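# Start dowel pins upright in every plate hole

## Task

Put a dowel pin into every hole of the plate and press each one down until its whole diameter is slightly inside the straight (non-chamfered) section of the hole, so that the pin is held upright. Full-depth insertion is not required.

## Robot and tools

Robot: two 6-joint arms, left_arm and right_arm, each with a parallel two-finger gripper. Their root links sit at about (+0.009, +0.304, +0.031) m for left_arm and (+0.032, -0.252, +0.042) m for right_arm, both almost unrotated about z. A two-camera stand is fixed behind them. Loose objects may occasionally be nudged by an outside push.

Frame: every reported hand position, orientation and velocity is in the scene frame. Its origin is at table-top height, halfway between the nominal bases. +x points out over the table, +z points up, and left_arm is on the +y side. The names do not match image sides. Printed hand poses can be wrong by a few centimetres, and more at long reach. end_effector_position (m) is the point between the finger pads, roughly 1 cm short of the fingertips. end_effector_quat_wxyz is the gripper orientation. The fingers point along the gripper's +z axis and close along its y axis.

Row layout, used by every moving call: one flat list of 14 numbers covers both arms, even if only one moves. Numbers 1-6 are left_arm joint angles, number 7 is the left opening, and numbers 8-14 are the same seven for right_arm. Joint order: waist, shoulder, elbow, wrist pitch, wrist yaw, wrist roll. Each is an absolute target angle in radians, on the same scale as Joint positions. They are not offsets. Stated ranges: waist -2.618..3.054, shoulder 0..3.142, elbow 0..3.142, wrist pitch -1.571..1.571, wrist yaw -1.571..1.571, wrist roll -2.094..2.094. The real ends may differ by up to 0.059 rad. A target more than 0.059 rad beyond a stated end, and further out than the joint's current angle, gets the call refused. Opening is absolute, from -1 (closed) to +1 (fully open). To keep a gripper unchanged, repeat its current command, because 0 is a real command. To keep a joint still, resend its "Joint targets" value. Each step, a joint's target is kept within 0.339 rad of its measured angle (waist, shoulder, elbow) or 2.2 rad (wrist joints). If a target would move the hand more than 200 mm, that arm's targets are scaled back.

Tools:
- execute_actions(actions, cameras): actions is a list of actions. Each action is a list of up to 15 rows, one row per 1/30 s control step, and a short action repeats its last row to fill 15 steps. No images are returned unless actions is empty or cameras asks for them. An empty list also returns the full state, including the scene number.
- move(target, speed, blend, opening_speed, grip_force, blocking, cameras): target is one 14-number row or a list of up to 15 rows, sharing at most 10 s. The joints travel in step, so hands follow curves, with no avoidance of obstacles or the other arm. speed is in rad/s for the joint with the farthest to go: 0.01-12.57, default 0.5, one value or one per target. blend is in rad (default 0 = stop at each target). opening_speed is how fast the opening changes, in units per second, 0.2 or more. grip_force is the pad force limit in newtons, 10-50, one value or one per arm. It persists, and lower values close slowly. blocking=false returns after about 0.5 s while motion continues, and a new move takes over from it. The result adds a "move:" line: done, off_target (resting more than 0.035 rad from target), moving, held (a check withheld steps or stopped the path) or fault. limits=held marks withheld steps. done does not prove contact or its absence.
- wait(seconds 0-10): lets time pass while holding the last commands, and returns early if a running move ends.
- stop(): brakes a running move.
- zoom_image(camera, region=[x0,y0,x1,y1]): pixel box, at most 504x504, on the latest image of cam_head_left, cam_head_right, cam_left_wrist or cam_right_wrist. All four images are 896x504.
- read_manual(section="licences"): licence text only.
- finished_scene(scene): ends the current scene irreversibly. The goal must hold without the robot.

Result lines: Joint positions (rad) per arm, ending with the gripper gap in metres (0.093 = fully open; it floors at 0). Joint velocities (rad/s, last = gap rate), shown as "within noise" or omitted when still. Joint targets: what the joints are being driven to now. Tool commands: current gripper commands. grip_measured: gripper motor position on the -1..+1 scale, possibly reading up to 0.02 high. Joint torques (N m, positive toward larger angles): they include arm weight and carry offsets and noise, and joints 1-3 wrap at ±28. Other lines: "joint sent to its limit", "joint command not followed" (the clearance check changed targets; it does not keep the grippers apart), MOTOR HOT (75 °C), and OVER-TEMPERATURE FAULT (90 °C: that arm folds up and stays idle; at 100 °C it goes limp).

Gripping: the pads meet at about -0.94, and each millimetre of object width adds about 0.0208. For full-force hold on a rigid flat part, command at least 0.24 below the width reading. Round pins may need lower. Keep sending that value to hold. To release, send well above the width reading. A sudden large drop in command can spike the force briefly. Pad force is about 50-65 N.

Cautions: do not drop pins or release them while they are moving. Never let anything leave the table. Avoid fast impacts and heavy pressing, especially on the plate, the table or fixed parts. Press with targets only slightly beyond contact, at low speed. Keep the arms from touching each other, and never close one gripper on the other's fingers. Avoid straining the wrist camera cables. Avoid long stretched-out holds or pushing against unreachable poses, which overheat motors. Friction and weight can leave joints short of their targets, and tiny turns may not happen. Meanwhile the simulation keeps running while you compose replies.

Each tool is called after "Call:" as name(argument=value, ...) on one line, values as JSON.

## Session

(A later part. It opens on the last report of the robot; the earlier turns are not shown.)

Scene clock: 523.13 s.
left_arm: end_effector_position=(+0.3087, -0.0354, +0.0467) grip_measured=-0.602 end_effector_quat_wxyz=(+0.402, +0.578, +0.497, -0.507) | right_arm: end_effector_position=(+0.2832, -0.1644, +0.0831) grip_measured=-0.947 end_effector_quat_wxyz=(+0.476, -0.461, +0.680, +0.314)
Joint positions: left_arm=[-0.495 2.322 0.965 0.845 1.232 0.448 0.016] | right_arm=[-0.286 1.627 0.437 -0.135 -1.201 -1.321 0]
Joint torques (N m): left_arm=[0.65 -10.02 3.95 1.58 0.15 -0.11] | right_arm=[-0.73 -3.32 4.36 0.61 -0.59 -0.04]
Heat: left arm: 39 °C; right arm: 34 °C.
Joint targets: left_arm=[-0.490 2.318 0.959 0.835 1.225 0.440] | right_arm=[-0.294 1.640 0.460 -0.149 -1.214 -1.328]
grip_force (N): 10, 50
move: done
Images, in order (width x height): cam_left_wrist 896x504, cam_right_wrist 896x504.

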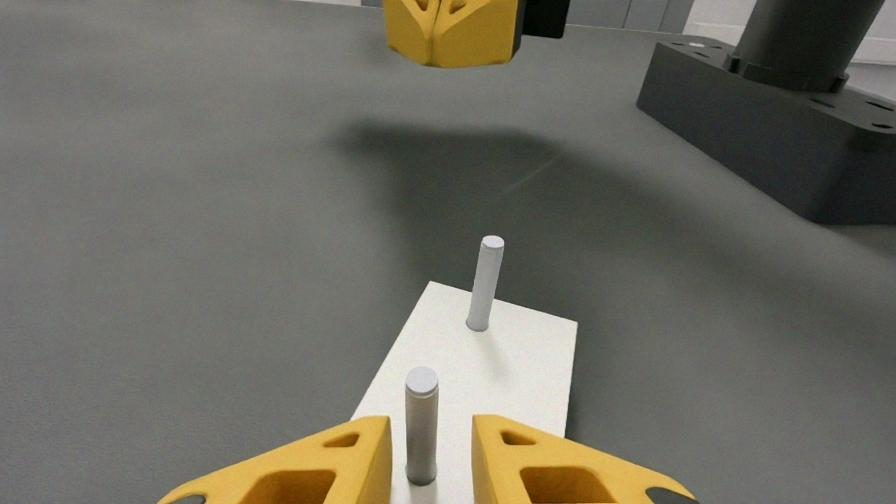

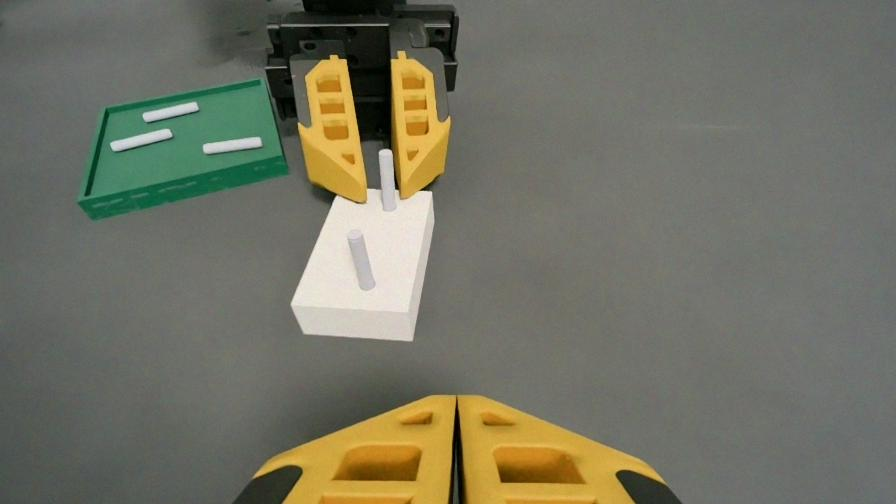

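Call:
move(target=[[-0.490,2.26,0.96,0.77,1.225,0.45,-0.6,-0.294,1.64,0.46,-0.149,-1.214,-1.328,-0.95],[-0.493,2.17,0.955,0.70,1.22,0.46,-0.6,-0.294,1.64,0.46,-0.149,-1.214,-1.328,-0.95]], speed=0.08, blend=[0.02,0], cameras=["cam_right_wrist","cam_left_wrist"])

Call:
zoom_image(camera="cam_right_wrist", region=[320, 80, 460, 230])

Scene clock: 532.20 s.
left_arm: end_effector_position=(+0.3082, -0.0351, +0.0732) grip_measured=-0.602 end_effector_quat_wxyz=(+0.389, +0.573, +0.508, -0.512) | right_arm: end_effector_position=(+0.2832, -0.1644, +0.0831) grip_measured=-0.947 end_effector_quat_wxyz=(+0.476, -0.461, +0.680, +0.314)
Joint positions: left_arm=[-0.495 2.217 0.965 0.702 1.232 0.448 0.016] | right_arm=[-0.286 1.627 0.437 -0.135 -1.201 -1.321 0]
Joint torques (N m): left_arm=[0.42 -13.78 4.14 1.66 0.13 0.07] | right_arm=[-0.87 -3.45 4.46 0.56 -0.57 -0.07]
Heat: left arm: 40 °C; right arm: 34 °C.
Joint targets: left_arm=[-0.493 2.170 0.955 0.700 1.220 0.460] | right_arm=[-0.294 1.640 0.460 -0.149 -1.214 -1.328]
grip_force (N): 10, 50
move: off_target (left_arm); left_arm: the shoulder is farthest, 0.047 rad from its target
Images, in order (width x height): cam_left_wrist 896x504, cam_right_wrist 896x504.

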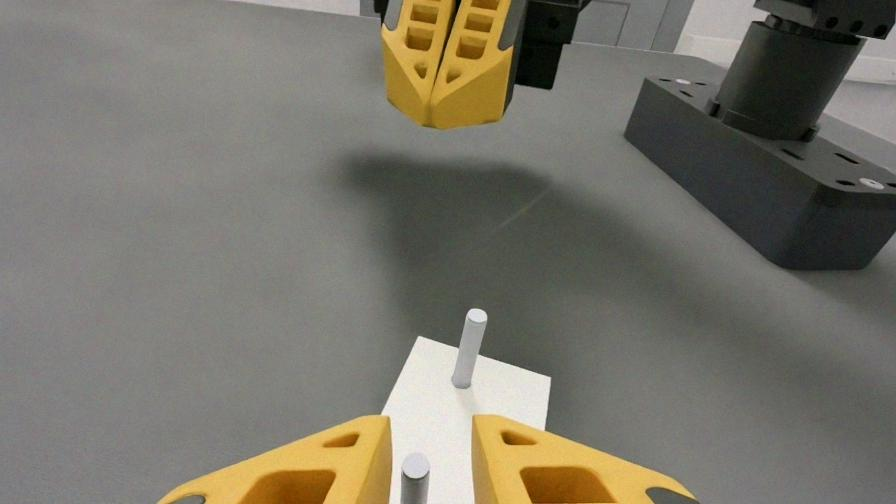

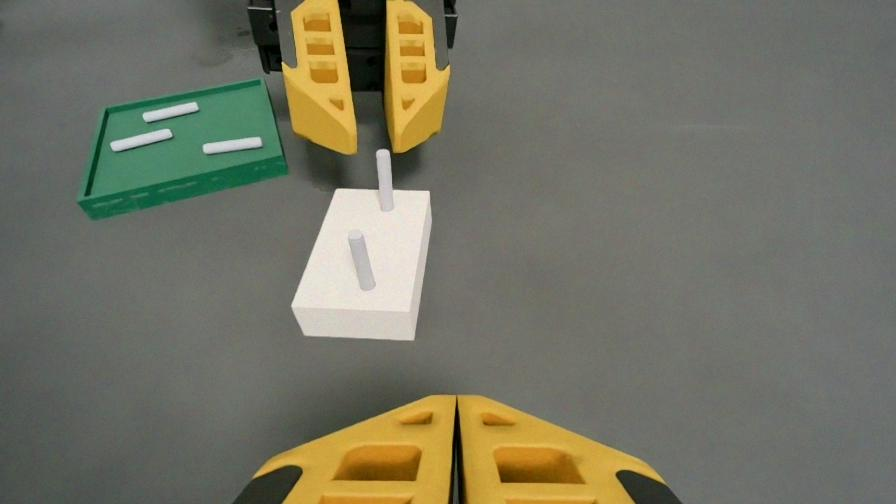

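Scaled by 3.360 from the camera's 896x504 image, which has a finer 1280x720 frame.

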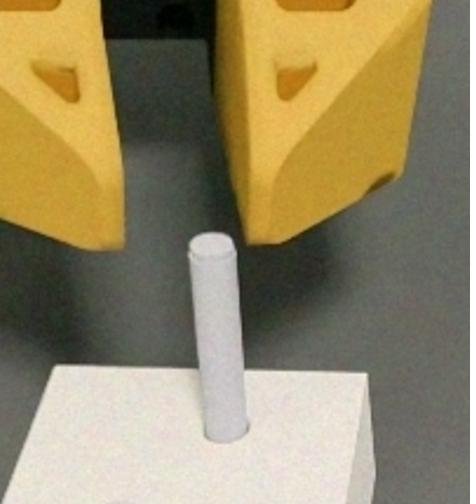

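Call:
move(target=[[-0.493,2.13,1.01,0.66,1.22,0.465,-0.6,-0.294,1.64,0.46,-0.149,-1.214,-1.328,-0.95],[-0.493,2.13,1.01,0.66,1.22,0.465,-0.95,-0.294,1.64,0.46,-0.149,-1.214,-1.328,-0.95],[-0.490,2.205,0.978,0.735,1.22,0.48,-0.95,-0.294,1.64,0.46,-0.149,-1.214,-1.328,-0.95]], speed=0.1, grip_force=[50,50], cameras=["cam_right_wrist","cam_left_wrist"])

Call:
zoom_image(camera="cam_right_wrist", region=[320, 80, 460, 230])

Scene clock: 545.57 s.
left_arm: end_effector_position=(+0.3156, -0.0390, +0.0905) grip_measured=-0.946 end_effector_quat_wxyz=(+0.413, +0.585, +0.486, -0.501) | right_arm: end_effector_position=(+0.2832, -0.1644, +0.0831) grip_measured=-0.947 end_effector_quat_wxyz=(+0.476, -0.461, +0.680, +0.314)
Joint positions: left_arm=[-0.495 2.191 0.988 0.71 1.232 0.465 0] | right_arm=[-0.286 1.627 0.437 -0.135 -1.201 -1.321 0]
Joint torques (N m): left_arm=[0.64 -8.35 4.45 2.01 0.09 0.1] | right_arm=[-0.73 -3.43 4.81 0.57 -0.68 -0.05]
Motor temperatures (°C): left_arm=[24 44 32 38 26 24 31] | right_arm=[26 30 34 30 28 26 24]
Heat: left arm: 44 °C; right arm: 34 °C.
Joint targets: left_arm=[-0.490 2.205 0.978 0.735 1.220 0.480] | right_arm=[-0.294 1.640 0.460 -0.149 -1.214 -1.328]
move: done; target 2's new numbers were sent with left_arm's shoulder 0.046 rad from that target
Images, in order (width x height): cam_left_wrist 896x504, cam_right_wrist 896x504.

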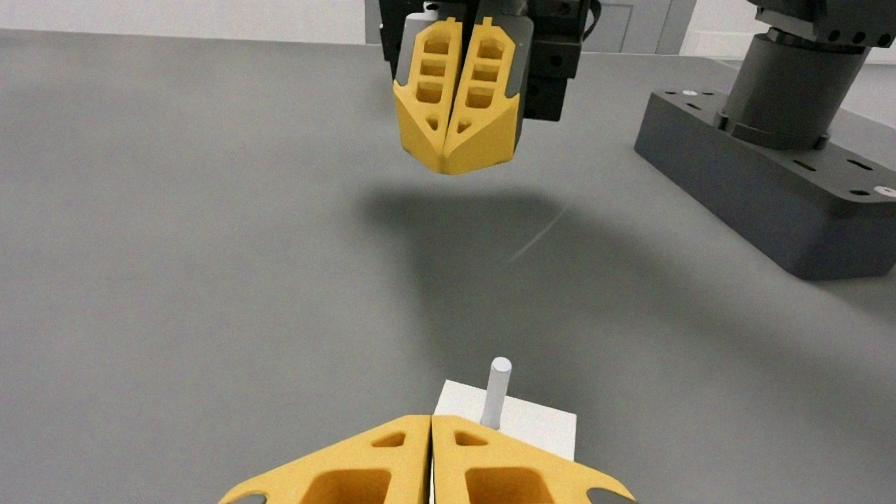

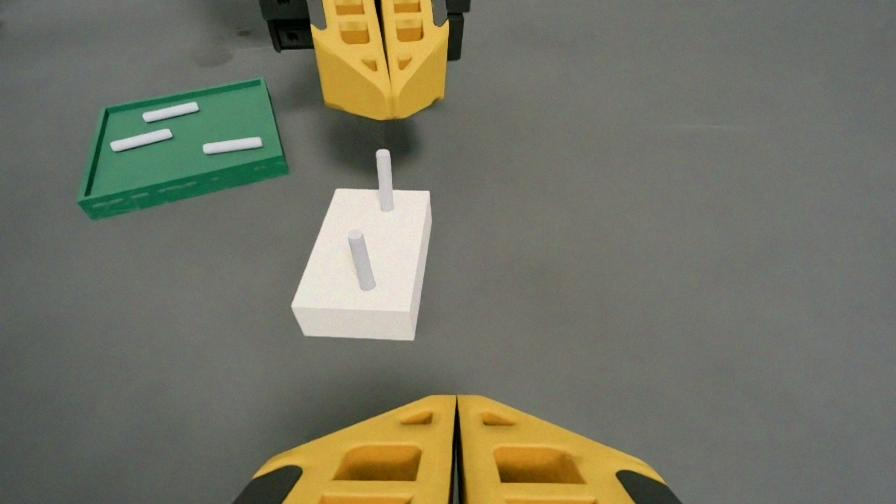

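Scaled by 3.360 from the camera's 896x504 image, which has a finer 1280x720 frame.

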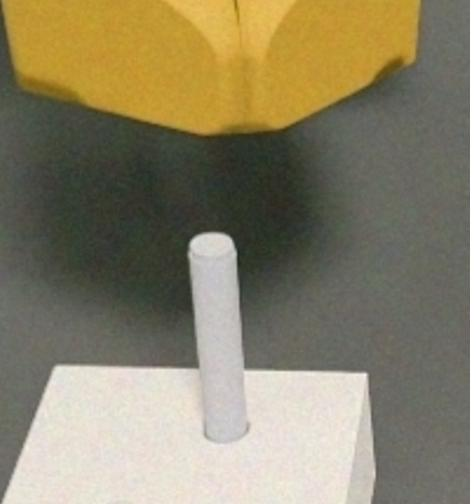

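Call:
move(target=[-0.506,2.220,0.962,0.768,1.215,0.48,-0.95,-0.294,1.64,0.46,-0.149,-1.214,-1.328,-0.95], speed=0.1, cameras=["cam_right_wrist","cam_left_wrist"])

Call:
zoom_image(camera="cam_right_wrist", region=[320, 80, 460, 230])

Scene clock: 553.77 s.
left_arm: end_effector_position=(+0.3110, -0.0387, +0.0833) grip_measured=-0.946 end_effector_quat_wxyz=(+0.413, +0.586, +0.486, -0.500) | right_arm: end_effector_position=(+0.2832, -0.1644, +0.0831) grip_measured=-0.947 end_effector_quat_wxyz=(+0.476, -0.461, +0.680, +0.314)
Joint positions: left_arm=[-0.5 2.205 0.968 0.743 1.229 0.465 0] | right_arm=[-0.286 1.627 0.437 -0.135 -1.201 -1.321 0]
Joint torques (N m): left_arm=[-0.38 -8.24 4.66 2.03 0.08 0.09] | right_arm=[-0.77 -3.43 4.55 0.54 -0.6 -0.13]
Heat: left arm: 43 °C; right arm: 34 °C.
Joint targets: left_arm=[-0.506 2.220 0.962 0.768 1.215 0.480] | right_arm=[-0.294 1.640 0.460 -0.149 -1.214 -1.328]
move: done
Images, in order (width x height): cam_left_wrist 896x504, cam_right_wrist 896x504.

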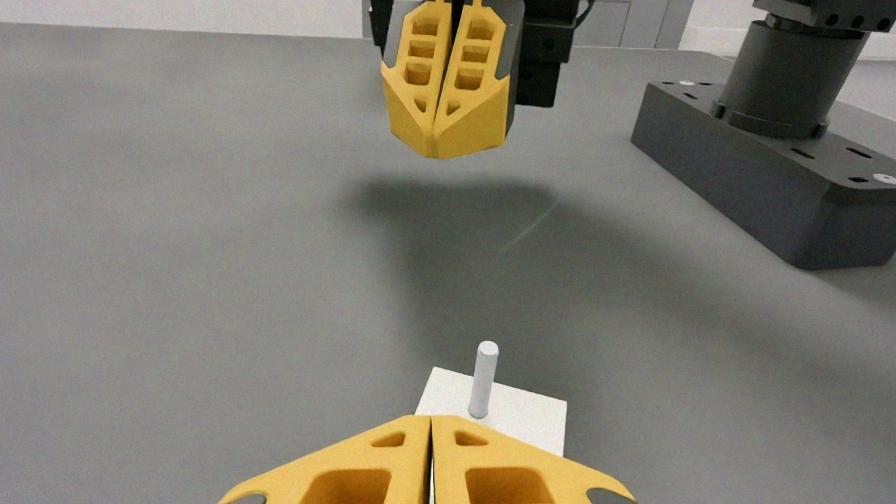

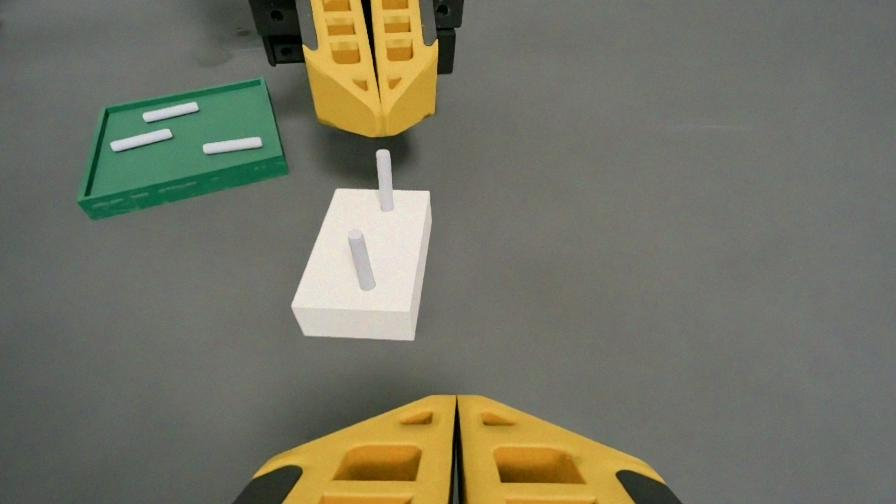

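Scaled by 3.360 from the camera's 896x504 image, which has a finer 1280x720 frame.

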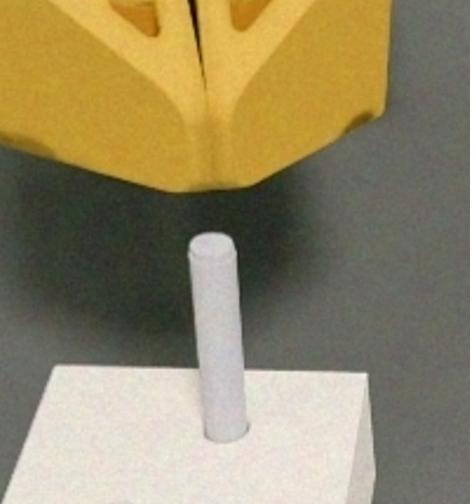

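Call:
move(target=[-0.507,2.247,0.958,0.798,1.214,0.48,-0.95,-0.294,1.64,0.46,-0.149,-1.214,-1.328,-0.95], speed=0.06, cameras=["cam_right_wrist"])

Call:
zoom_image(camera="cam_right_wrist", region=[320, 80, 460, 230])

Scene clock: 560.23 s.
left_arm: end_effector_position=(+0.3113, -0.0388, +0.0757) grip_measured=-0.946 end_effector_quat_wxyz=(+0.414, +0.586, +0.486, -0.499) | right_arm: end_effector_position=(+0.2832, -0.1644, +0.0831) grip_measured=-0.947 end_effector_quat_wxyz=(+0.476, -0.461, +0.680, +0.314)
Joint positions: left_arm=[-0.5 2.231 0.968 0.773 1.227 0.465 0] | right_arm=[-0.286 1.627 0.437 -0.135 -1.201 -1.321 0]
Joint torques (N m): left_arm=[-0.42 -8.28 4.03 1.98 0.07 0.1] | right_arm=[-0.9 -3.18 4.71 0.53 -0.61 -0.04]
Heat: left arm: 42 °C; right arm: 34 °C.
Joint targets: left_arm=[-0.507 2.247 0.958 0.798 1.214 0.480] | right_arm=[-0.294 1.640 0.460 -0.149 -1.214 -1.328]
move: done
Images, in order (width x height): cam_right_wrist 896x504.

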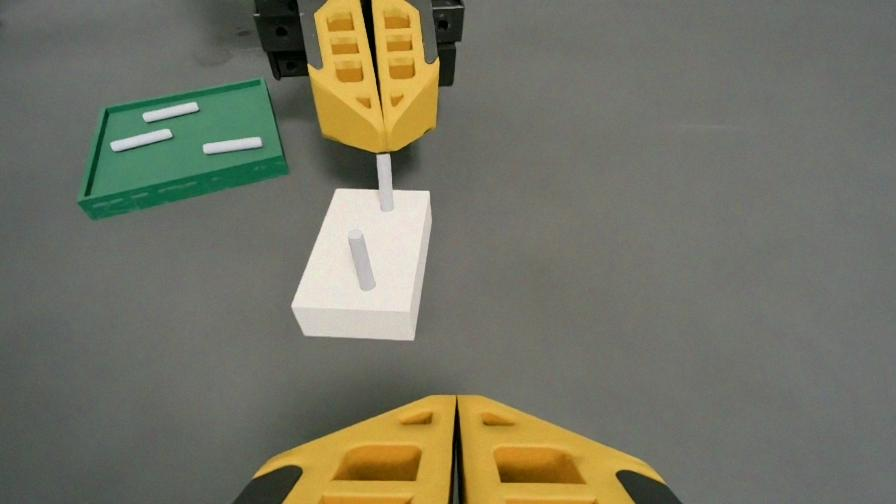

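Scaled by 3.360 from the camera's 896x504 image, which has a finer 1280x720 frame.

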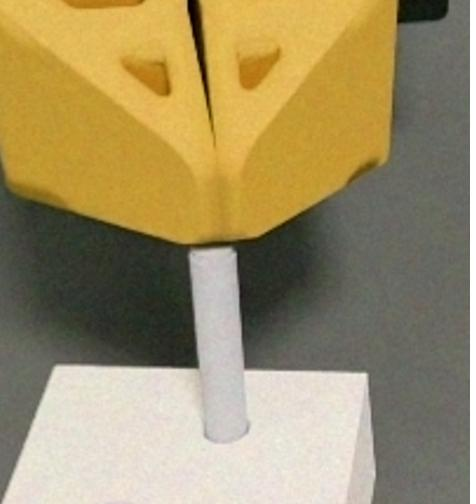

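Call:
move(target=[[-0.510,2.241,0.952,0.798,1.214,0.48,-0.95,-0.294,1.64,0.46,-0.149,-1.214,-1.328,-0.95],[-0.510,2.278,0.952,0.833,1.214,0.48,-0.95,-0.294,1.64,0.46,-0.149,-1.214,-1.328,-0.95]], speed=0.04, cameras=["cam_right_wrist"])

Call:
zoom_image(camera="cam_right_wrist", region=[320, 80, 460, 230])

Scene clock: 568.20 s.
left_arm: end_effector_position=(+0.3101, -0.0399, +0.0734) grip_measured=-0.946 end_effector_quat_wxyz=(+0.427, +0.592, +0.472, -0.495) | right_arm: end_effector_position=(+0.2832, -0.1644, +0.0831) grip_measured=-0.947 end_effector_quat_wxyz=(+0.476, -0.461, +0.680, +0.314)
Joint positions: left_arm=[-0.504 2.252 0.96 0.842 1.229 0.466 0] | right_arm=[-0.286 1.627 0.437 -0.135 -1.201 -1.321 0]
Joint torques (N m): left_arm=[-0.39 -7.38 4.23 1.63 0.06 0.09] | right_arm=[-0.75 -3.36 4.41 0.57 -0.62 -0.08]
Heat: left arm: 41 °C; right arm: 34 °C.
Joint targets: left_arm=[-0.510 2.278 0.952 0.833 1.214 0.480] | right_arm=[-0.294 1.640 0.460 -0.149 -1.214 -1.328]
move: done
Images, in order (width x height): cam_right_wrist 896x504.

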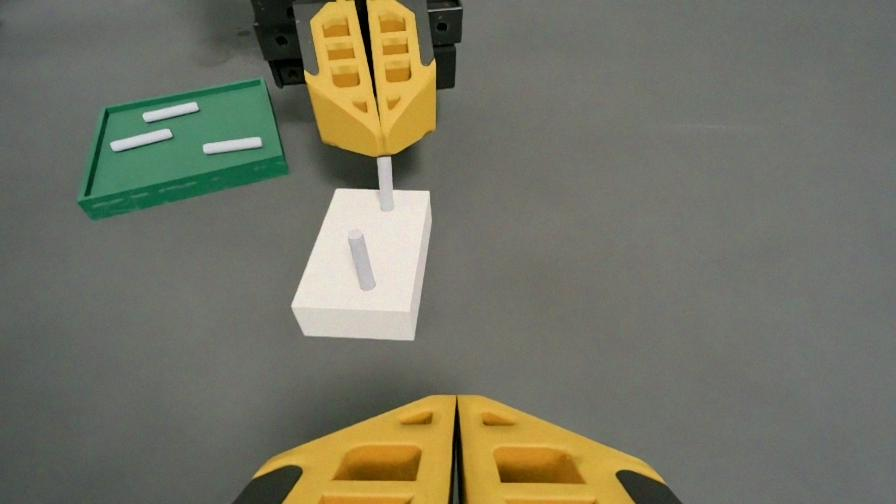

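Scaled by 3.360 from the camera's 896x504 image, which has a finer 1280x720 frame.

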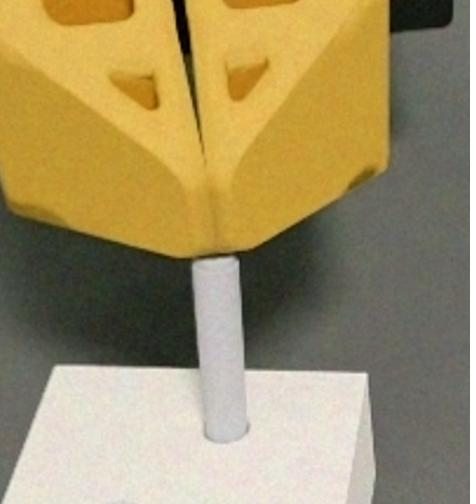

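Call:
move(target=[-0.514,2.275,0.940,0.838,1.214,0.48,-0.95,-0.294,1.64,0.46,-0.149,-1.214,-1.328,-0.95], speed=0.03, cameras=["cam_right_wrist","cam_left_wrist"])

Call:
zoom_image(camera="cam_right_wrist", region=[320, 80, 460, 230])

Scene clock: 579.30 s.
left_arm: end_effector_position=(+0.3090, -0.0401, +0.0736) grip_measured=-0.946 end_effector_quat_wxyz=(+0.429, +0.593, +0.469, -0.494) | right_arm: end_effector_position=(+0.2832, -0.1644, +0.0831) grip_measured=-0.947 end_effector_quat_wxyz=(+0.476, -0.461, +0.680, +0.314)
Joint positions: left_arm=[-0.505 2.252 0.955 0.854 1.229 0.466 0] | right_arm=[-0.286 1.627 0.437 -0.135 -1.201 -1.321 0]
Joint torques (N m): left_arm=[-0.65 -7.57 3.52 1.55 0.05 0.09] | right_arm=[-0.49 -3.11 4.42 0.6 -0.67 -0.05]
Heat: left arm: 40 °C; right arm: 34 °C.
Joint targets: left_arm=[-0.514 2.275 0.940 0.838 1.214 0.480] | right_arm=[-0.294 1.640 0.460 -0.149 -1.214 -1.328]
move: done
Images, in order (width x height): cam_left_wrist 896x504, cam_right_wrist 896x504.

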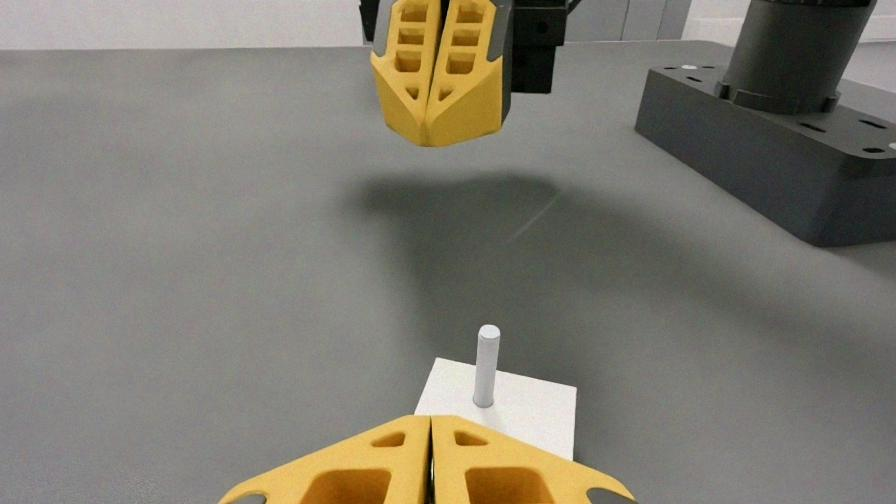

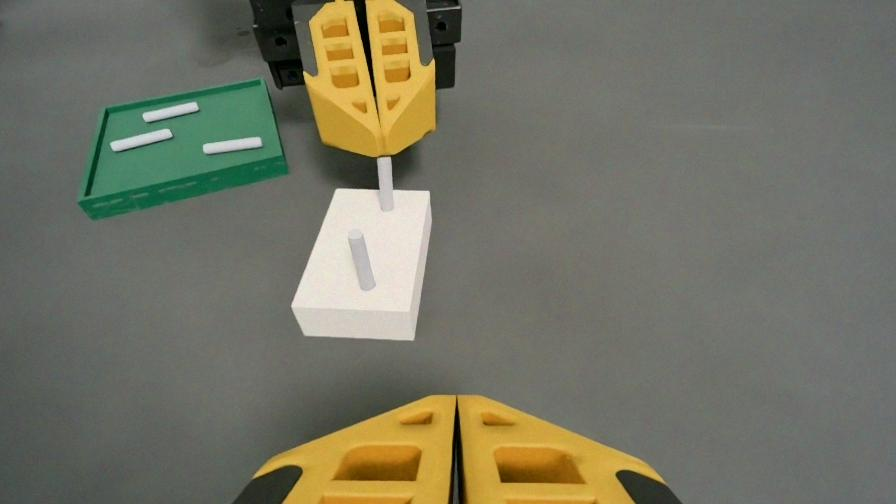

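Scaled by 3.360 from the camera's 896x504 image, which has a finer 1280x720 frame.

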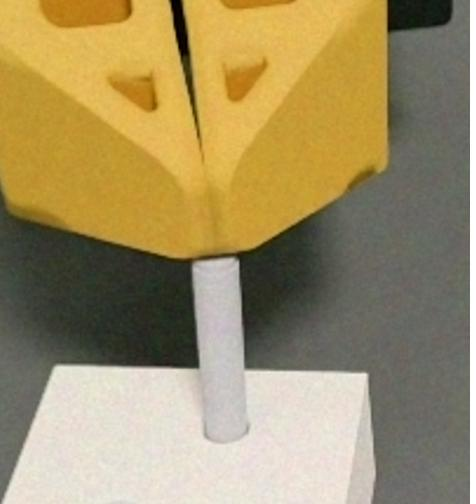

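Call:
move(target=[[-0.512,2.285,0.922,0.838,1.214,0.48,-0.95,-0.294,1.64,0.46,-0.149,-1.214,-1.328,-0.95]], speed=0.03, cameras=["cam_right_wrist"])

Call:
zoom_image(camera="cam_right_wrist", region=[320, 80, 460, 230])

Scene clock: 584.77 s.
left_arm: end_effector_position=(+0.3061, -0.0385, +0.0711) grip_measured=-0.946 end_effector_quat_wxyz=(+0.429, +0.593, +0.470, -0.494) | right_arm: end_effector_position=(+0.2832, -0.1644, +0.0831) grip_measured=-0.947 end_effector_quat_wxyz=(+0.476, -0.461, +0.680, +0.314)
Joint positions: left_arm=[-0.505 2.253 0.94 0.869 1.229 0.466 0] | right_arm=[-0.286 1.627 0.437 -0.135 -1.201 -1.321 0]
Joint torques (N m): left_arm=[-0.43 -6.82 3.04 1.37 0.04 0.08] | right_arm=[-0.59 -3.54 4.53 0.57 -0.59 -0.1]
Heat: left arm: 40 °C; right arm: 34 °C.
Joint targets: left_arm=[-0.512 2.285 0.922 0.838 1.214 0.480] | right_arm=[-0.294 1.640 0.460 -0.149 -1.214 -1.328]
move: done
Images, in order (width x height): cam_right_wrist 896x504.

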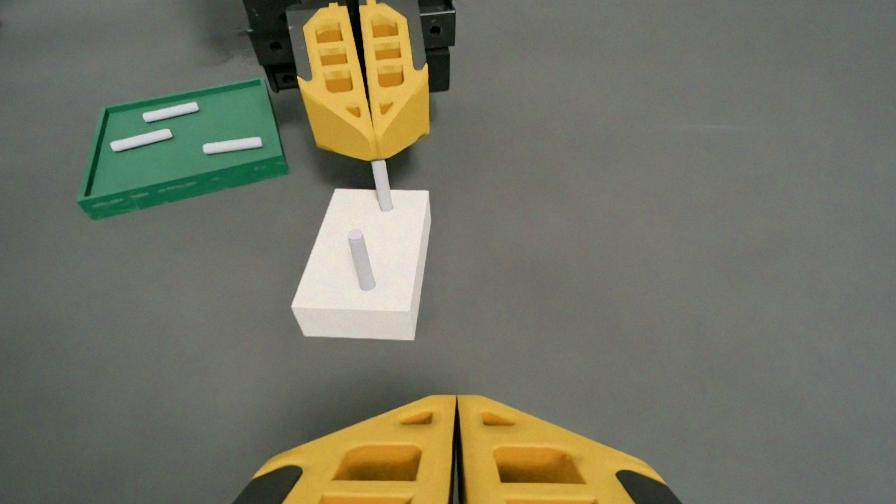

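Scaled by 3.360 from the camera's 896x504 image, which has a finer 1280x720 frame.

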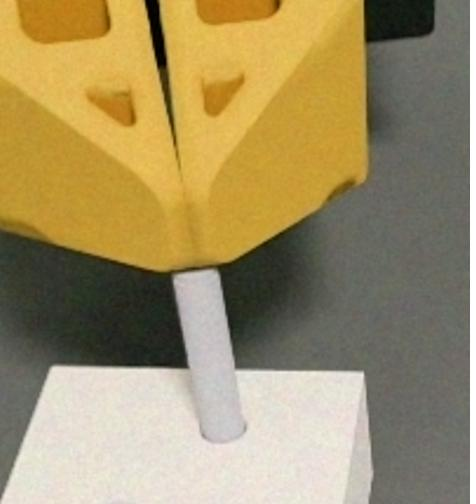

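Call:
move(target=[[-0.505,2.290,0.962,0.838,1.214,0.48,-0.95,-0.294,1.64,0.46,-0.149,-1.214,-1.328,-0.95]], speed=0.03, cameras=["cam_right_wrist"])

Call:
zoom_image(camera="cam_right_wrist", region=[320, 80, 460, 230])

Scene clock: 591.53 s.
left_arm: end_effector_position=(+0.3047, -0.0377, +0.0622) grip_measured=-0.946 end_effector_quat_wxyz=(+0.418, +0.589, +0.479, -0.498) | right_arm: end_effector_position=(+0.2832, -0.1644, +0.0831) grip_measured=-0.947 end_effector_quat_wxyz=(+0.476, -0.461, +0.680, +0.314)
Joint positions: left_arm=[-0.505 2.273 0.942 0.855 1.228 0.467 0] | right_arm=[-0.286 1.627 0.437 -0.135 -1.201 -1.321 0]
Joint torques (N m): left_arm=[0.14 -8.06 6.75 1.52 0.07 0.08] | right_arm=[-0.72 -3.49 4.38 0.64 -0.62 -0.12]
Motor temperatures (°C): left_arm=[24 39 32 38 26 24 31] | right_arm=[26 30 34 30 28 26 24]
Heat: left arm: 39 °C; right arm: 34 °C.
Joint targets: left_arm=[-0.505 2.290 0.962 0.838 1.214 0.480] | right_arm=[-0.294 1.640 0.460 -0.149 -1.214 -1.328]
move: done
Images, in order (width x height): cam_right_wrist 896x504.

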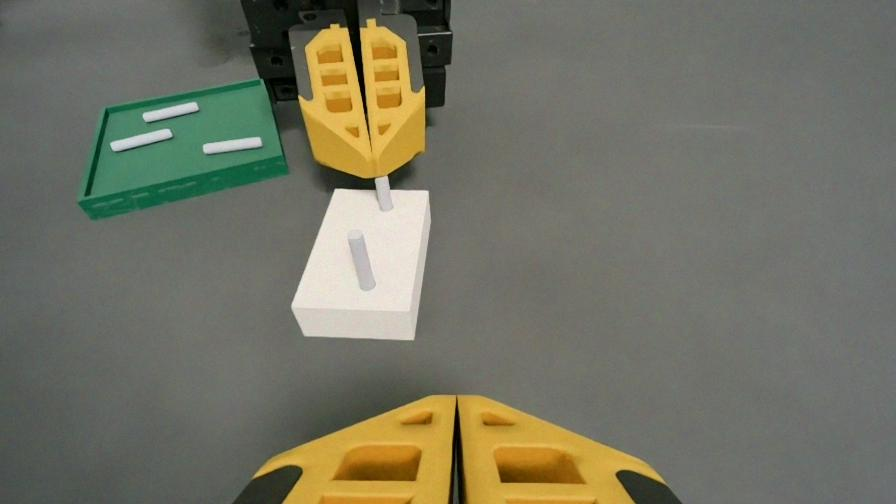

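Scaled by 3.360 from the camera's 896x504 image, which has a finer 1280x720 frame.

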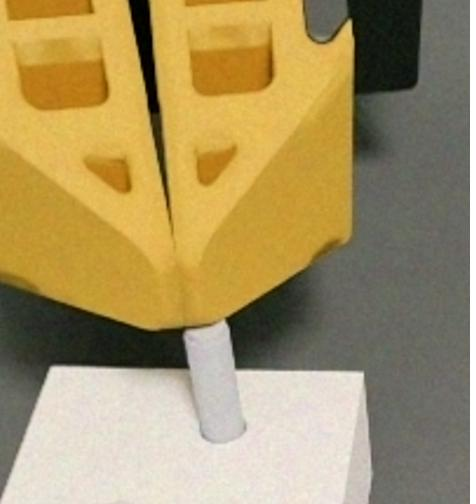

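Call:
move(target=[[-0.505,2.19,0.99,0.72,1.214,0.48,-0.95,-0.294,1.64,0.46,-0.149,-1.214,-1.328,-0.95],[-0.55,1.95,1.1,0.3,1.0,0.4,-0.95,-0.294,1.64,0.46,-0.149,-1.214,-1.328,-0.95]], speed=[0.08,0.4], blend=[0.03,0], cameras=["cam_right_wrist"])

Call:
zoom_image(camera="cam_right_wrist", region=[280, 140, 460, 350])

Scene clock: 598.00 s.
left_arm: end_effector_position=(+0.3286, -0.0532, +0.1330) grip_measured=-0.946 end_effector_quat_wxyz=(+0.373, +0.552, +0.590, -0.456) | right_arm: end_effector_position=(+0.2832, -0.1644, +0.0831) grip_measured=-0.947 end_effector_quat_wxyz=(+0.476, -0.461, +0.680, +0.314)
Joint positions: left_arm=[-0.544 1.991 1.075 0.301 1.013 0.408 0] | right_arm=[-0.286 1.627 0.437 -0.135 -1.201 -1.321 0]
Joint torques (N m): left_arm=[-0.34 -12.98 9.36 1.73 0.09 -0.09] | right_arm=[-0.84 -3.52 4.52 0.56 -0.6 -0.07]
Heat: left arm: 40 °C; right arm: 34 °C.
Joint targets: left_arm=[-0.550 1.950 1.100 0.300 1.000 0.400] | right_arm=[-0.294 1.640 0.460 -0.149 -1.214 -1.328]
move: off_target (left_arm); left_arm: the shoulder is farthest, 0.041 rad from its target
Images, in order (width x height): cam_right_wrist 896x504.

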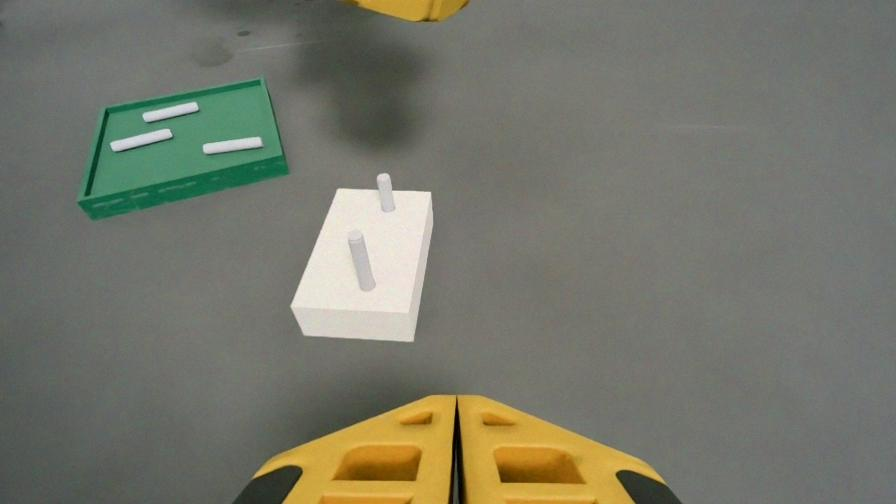

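Scaled by 2.400 from the camera's 896x504 image, which has a finer 1280x720 frame.

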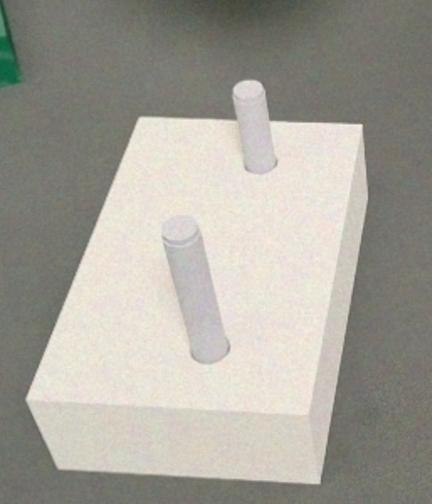

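Call:
finished_scene(scene=2)

The scene is finished: the task was done.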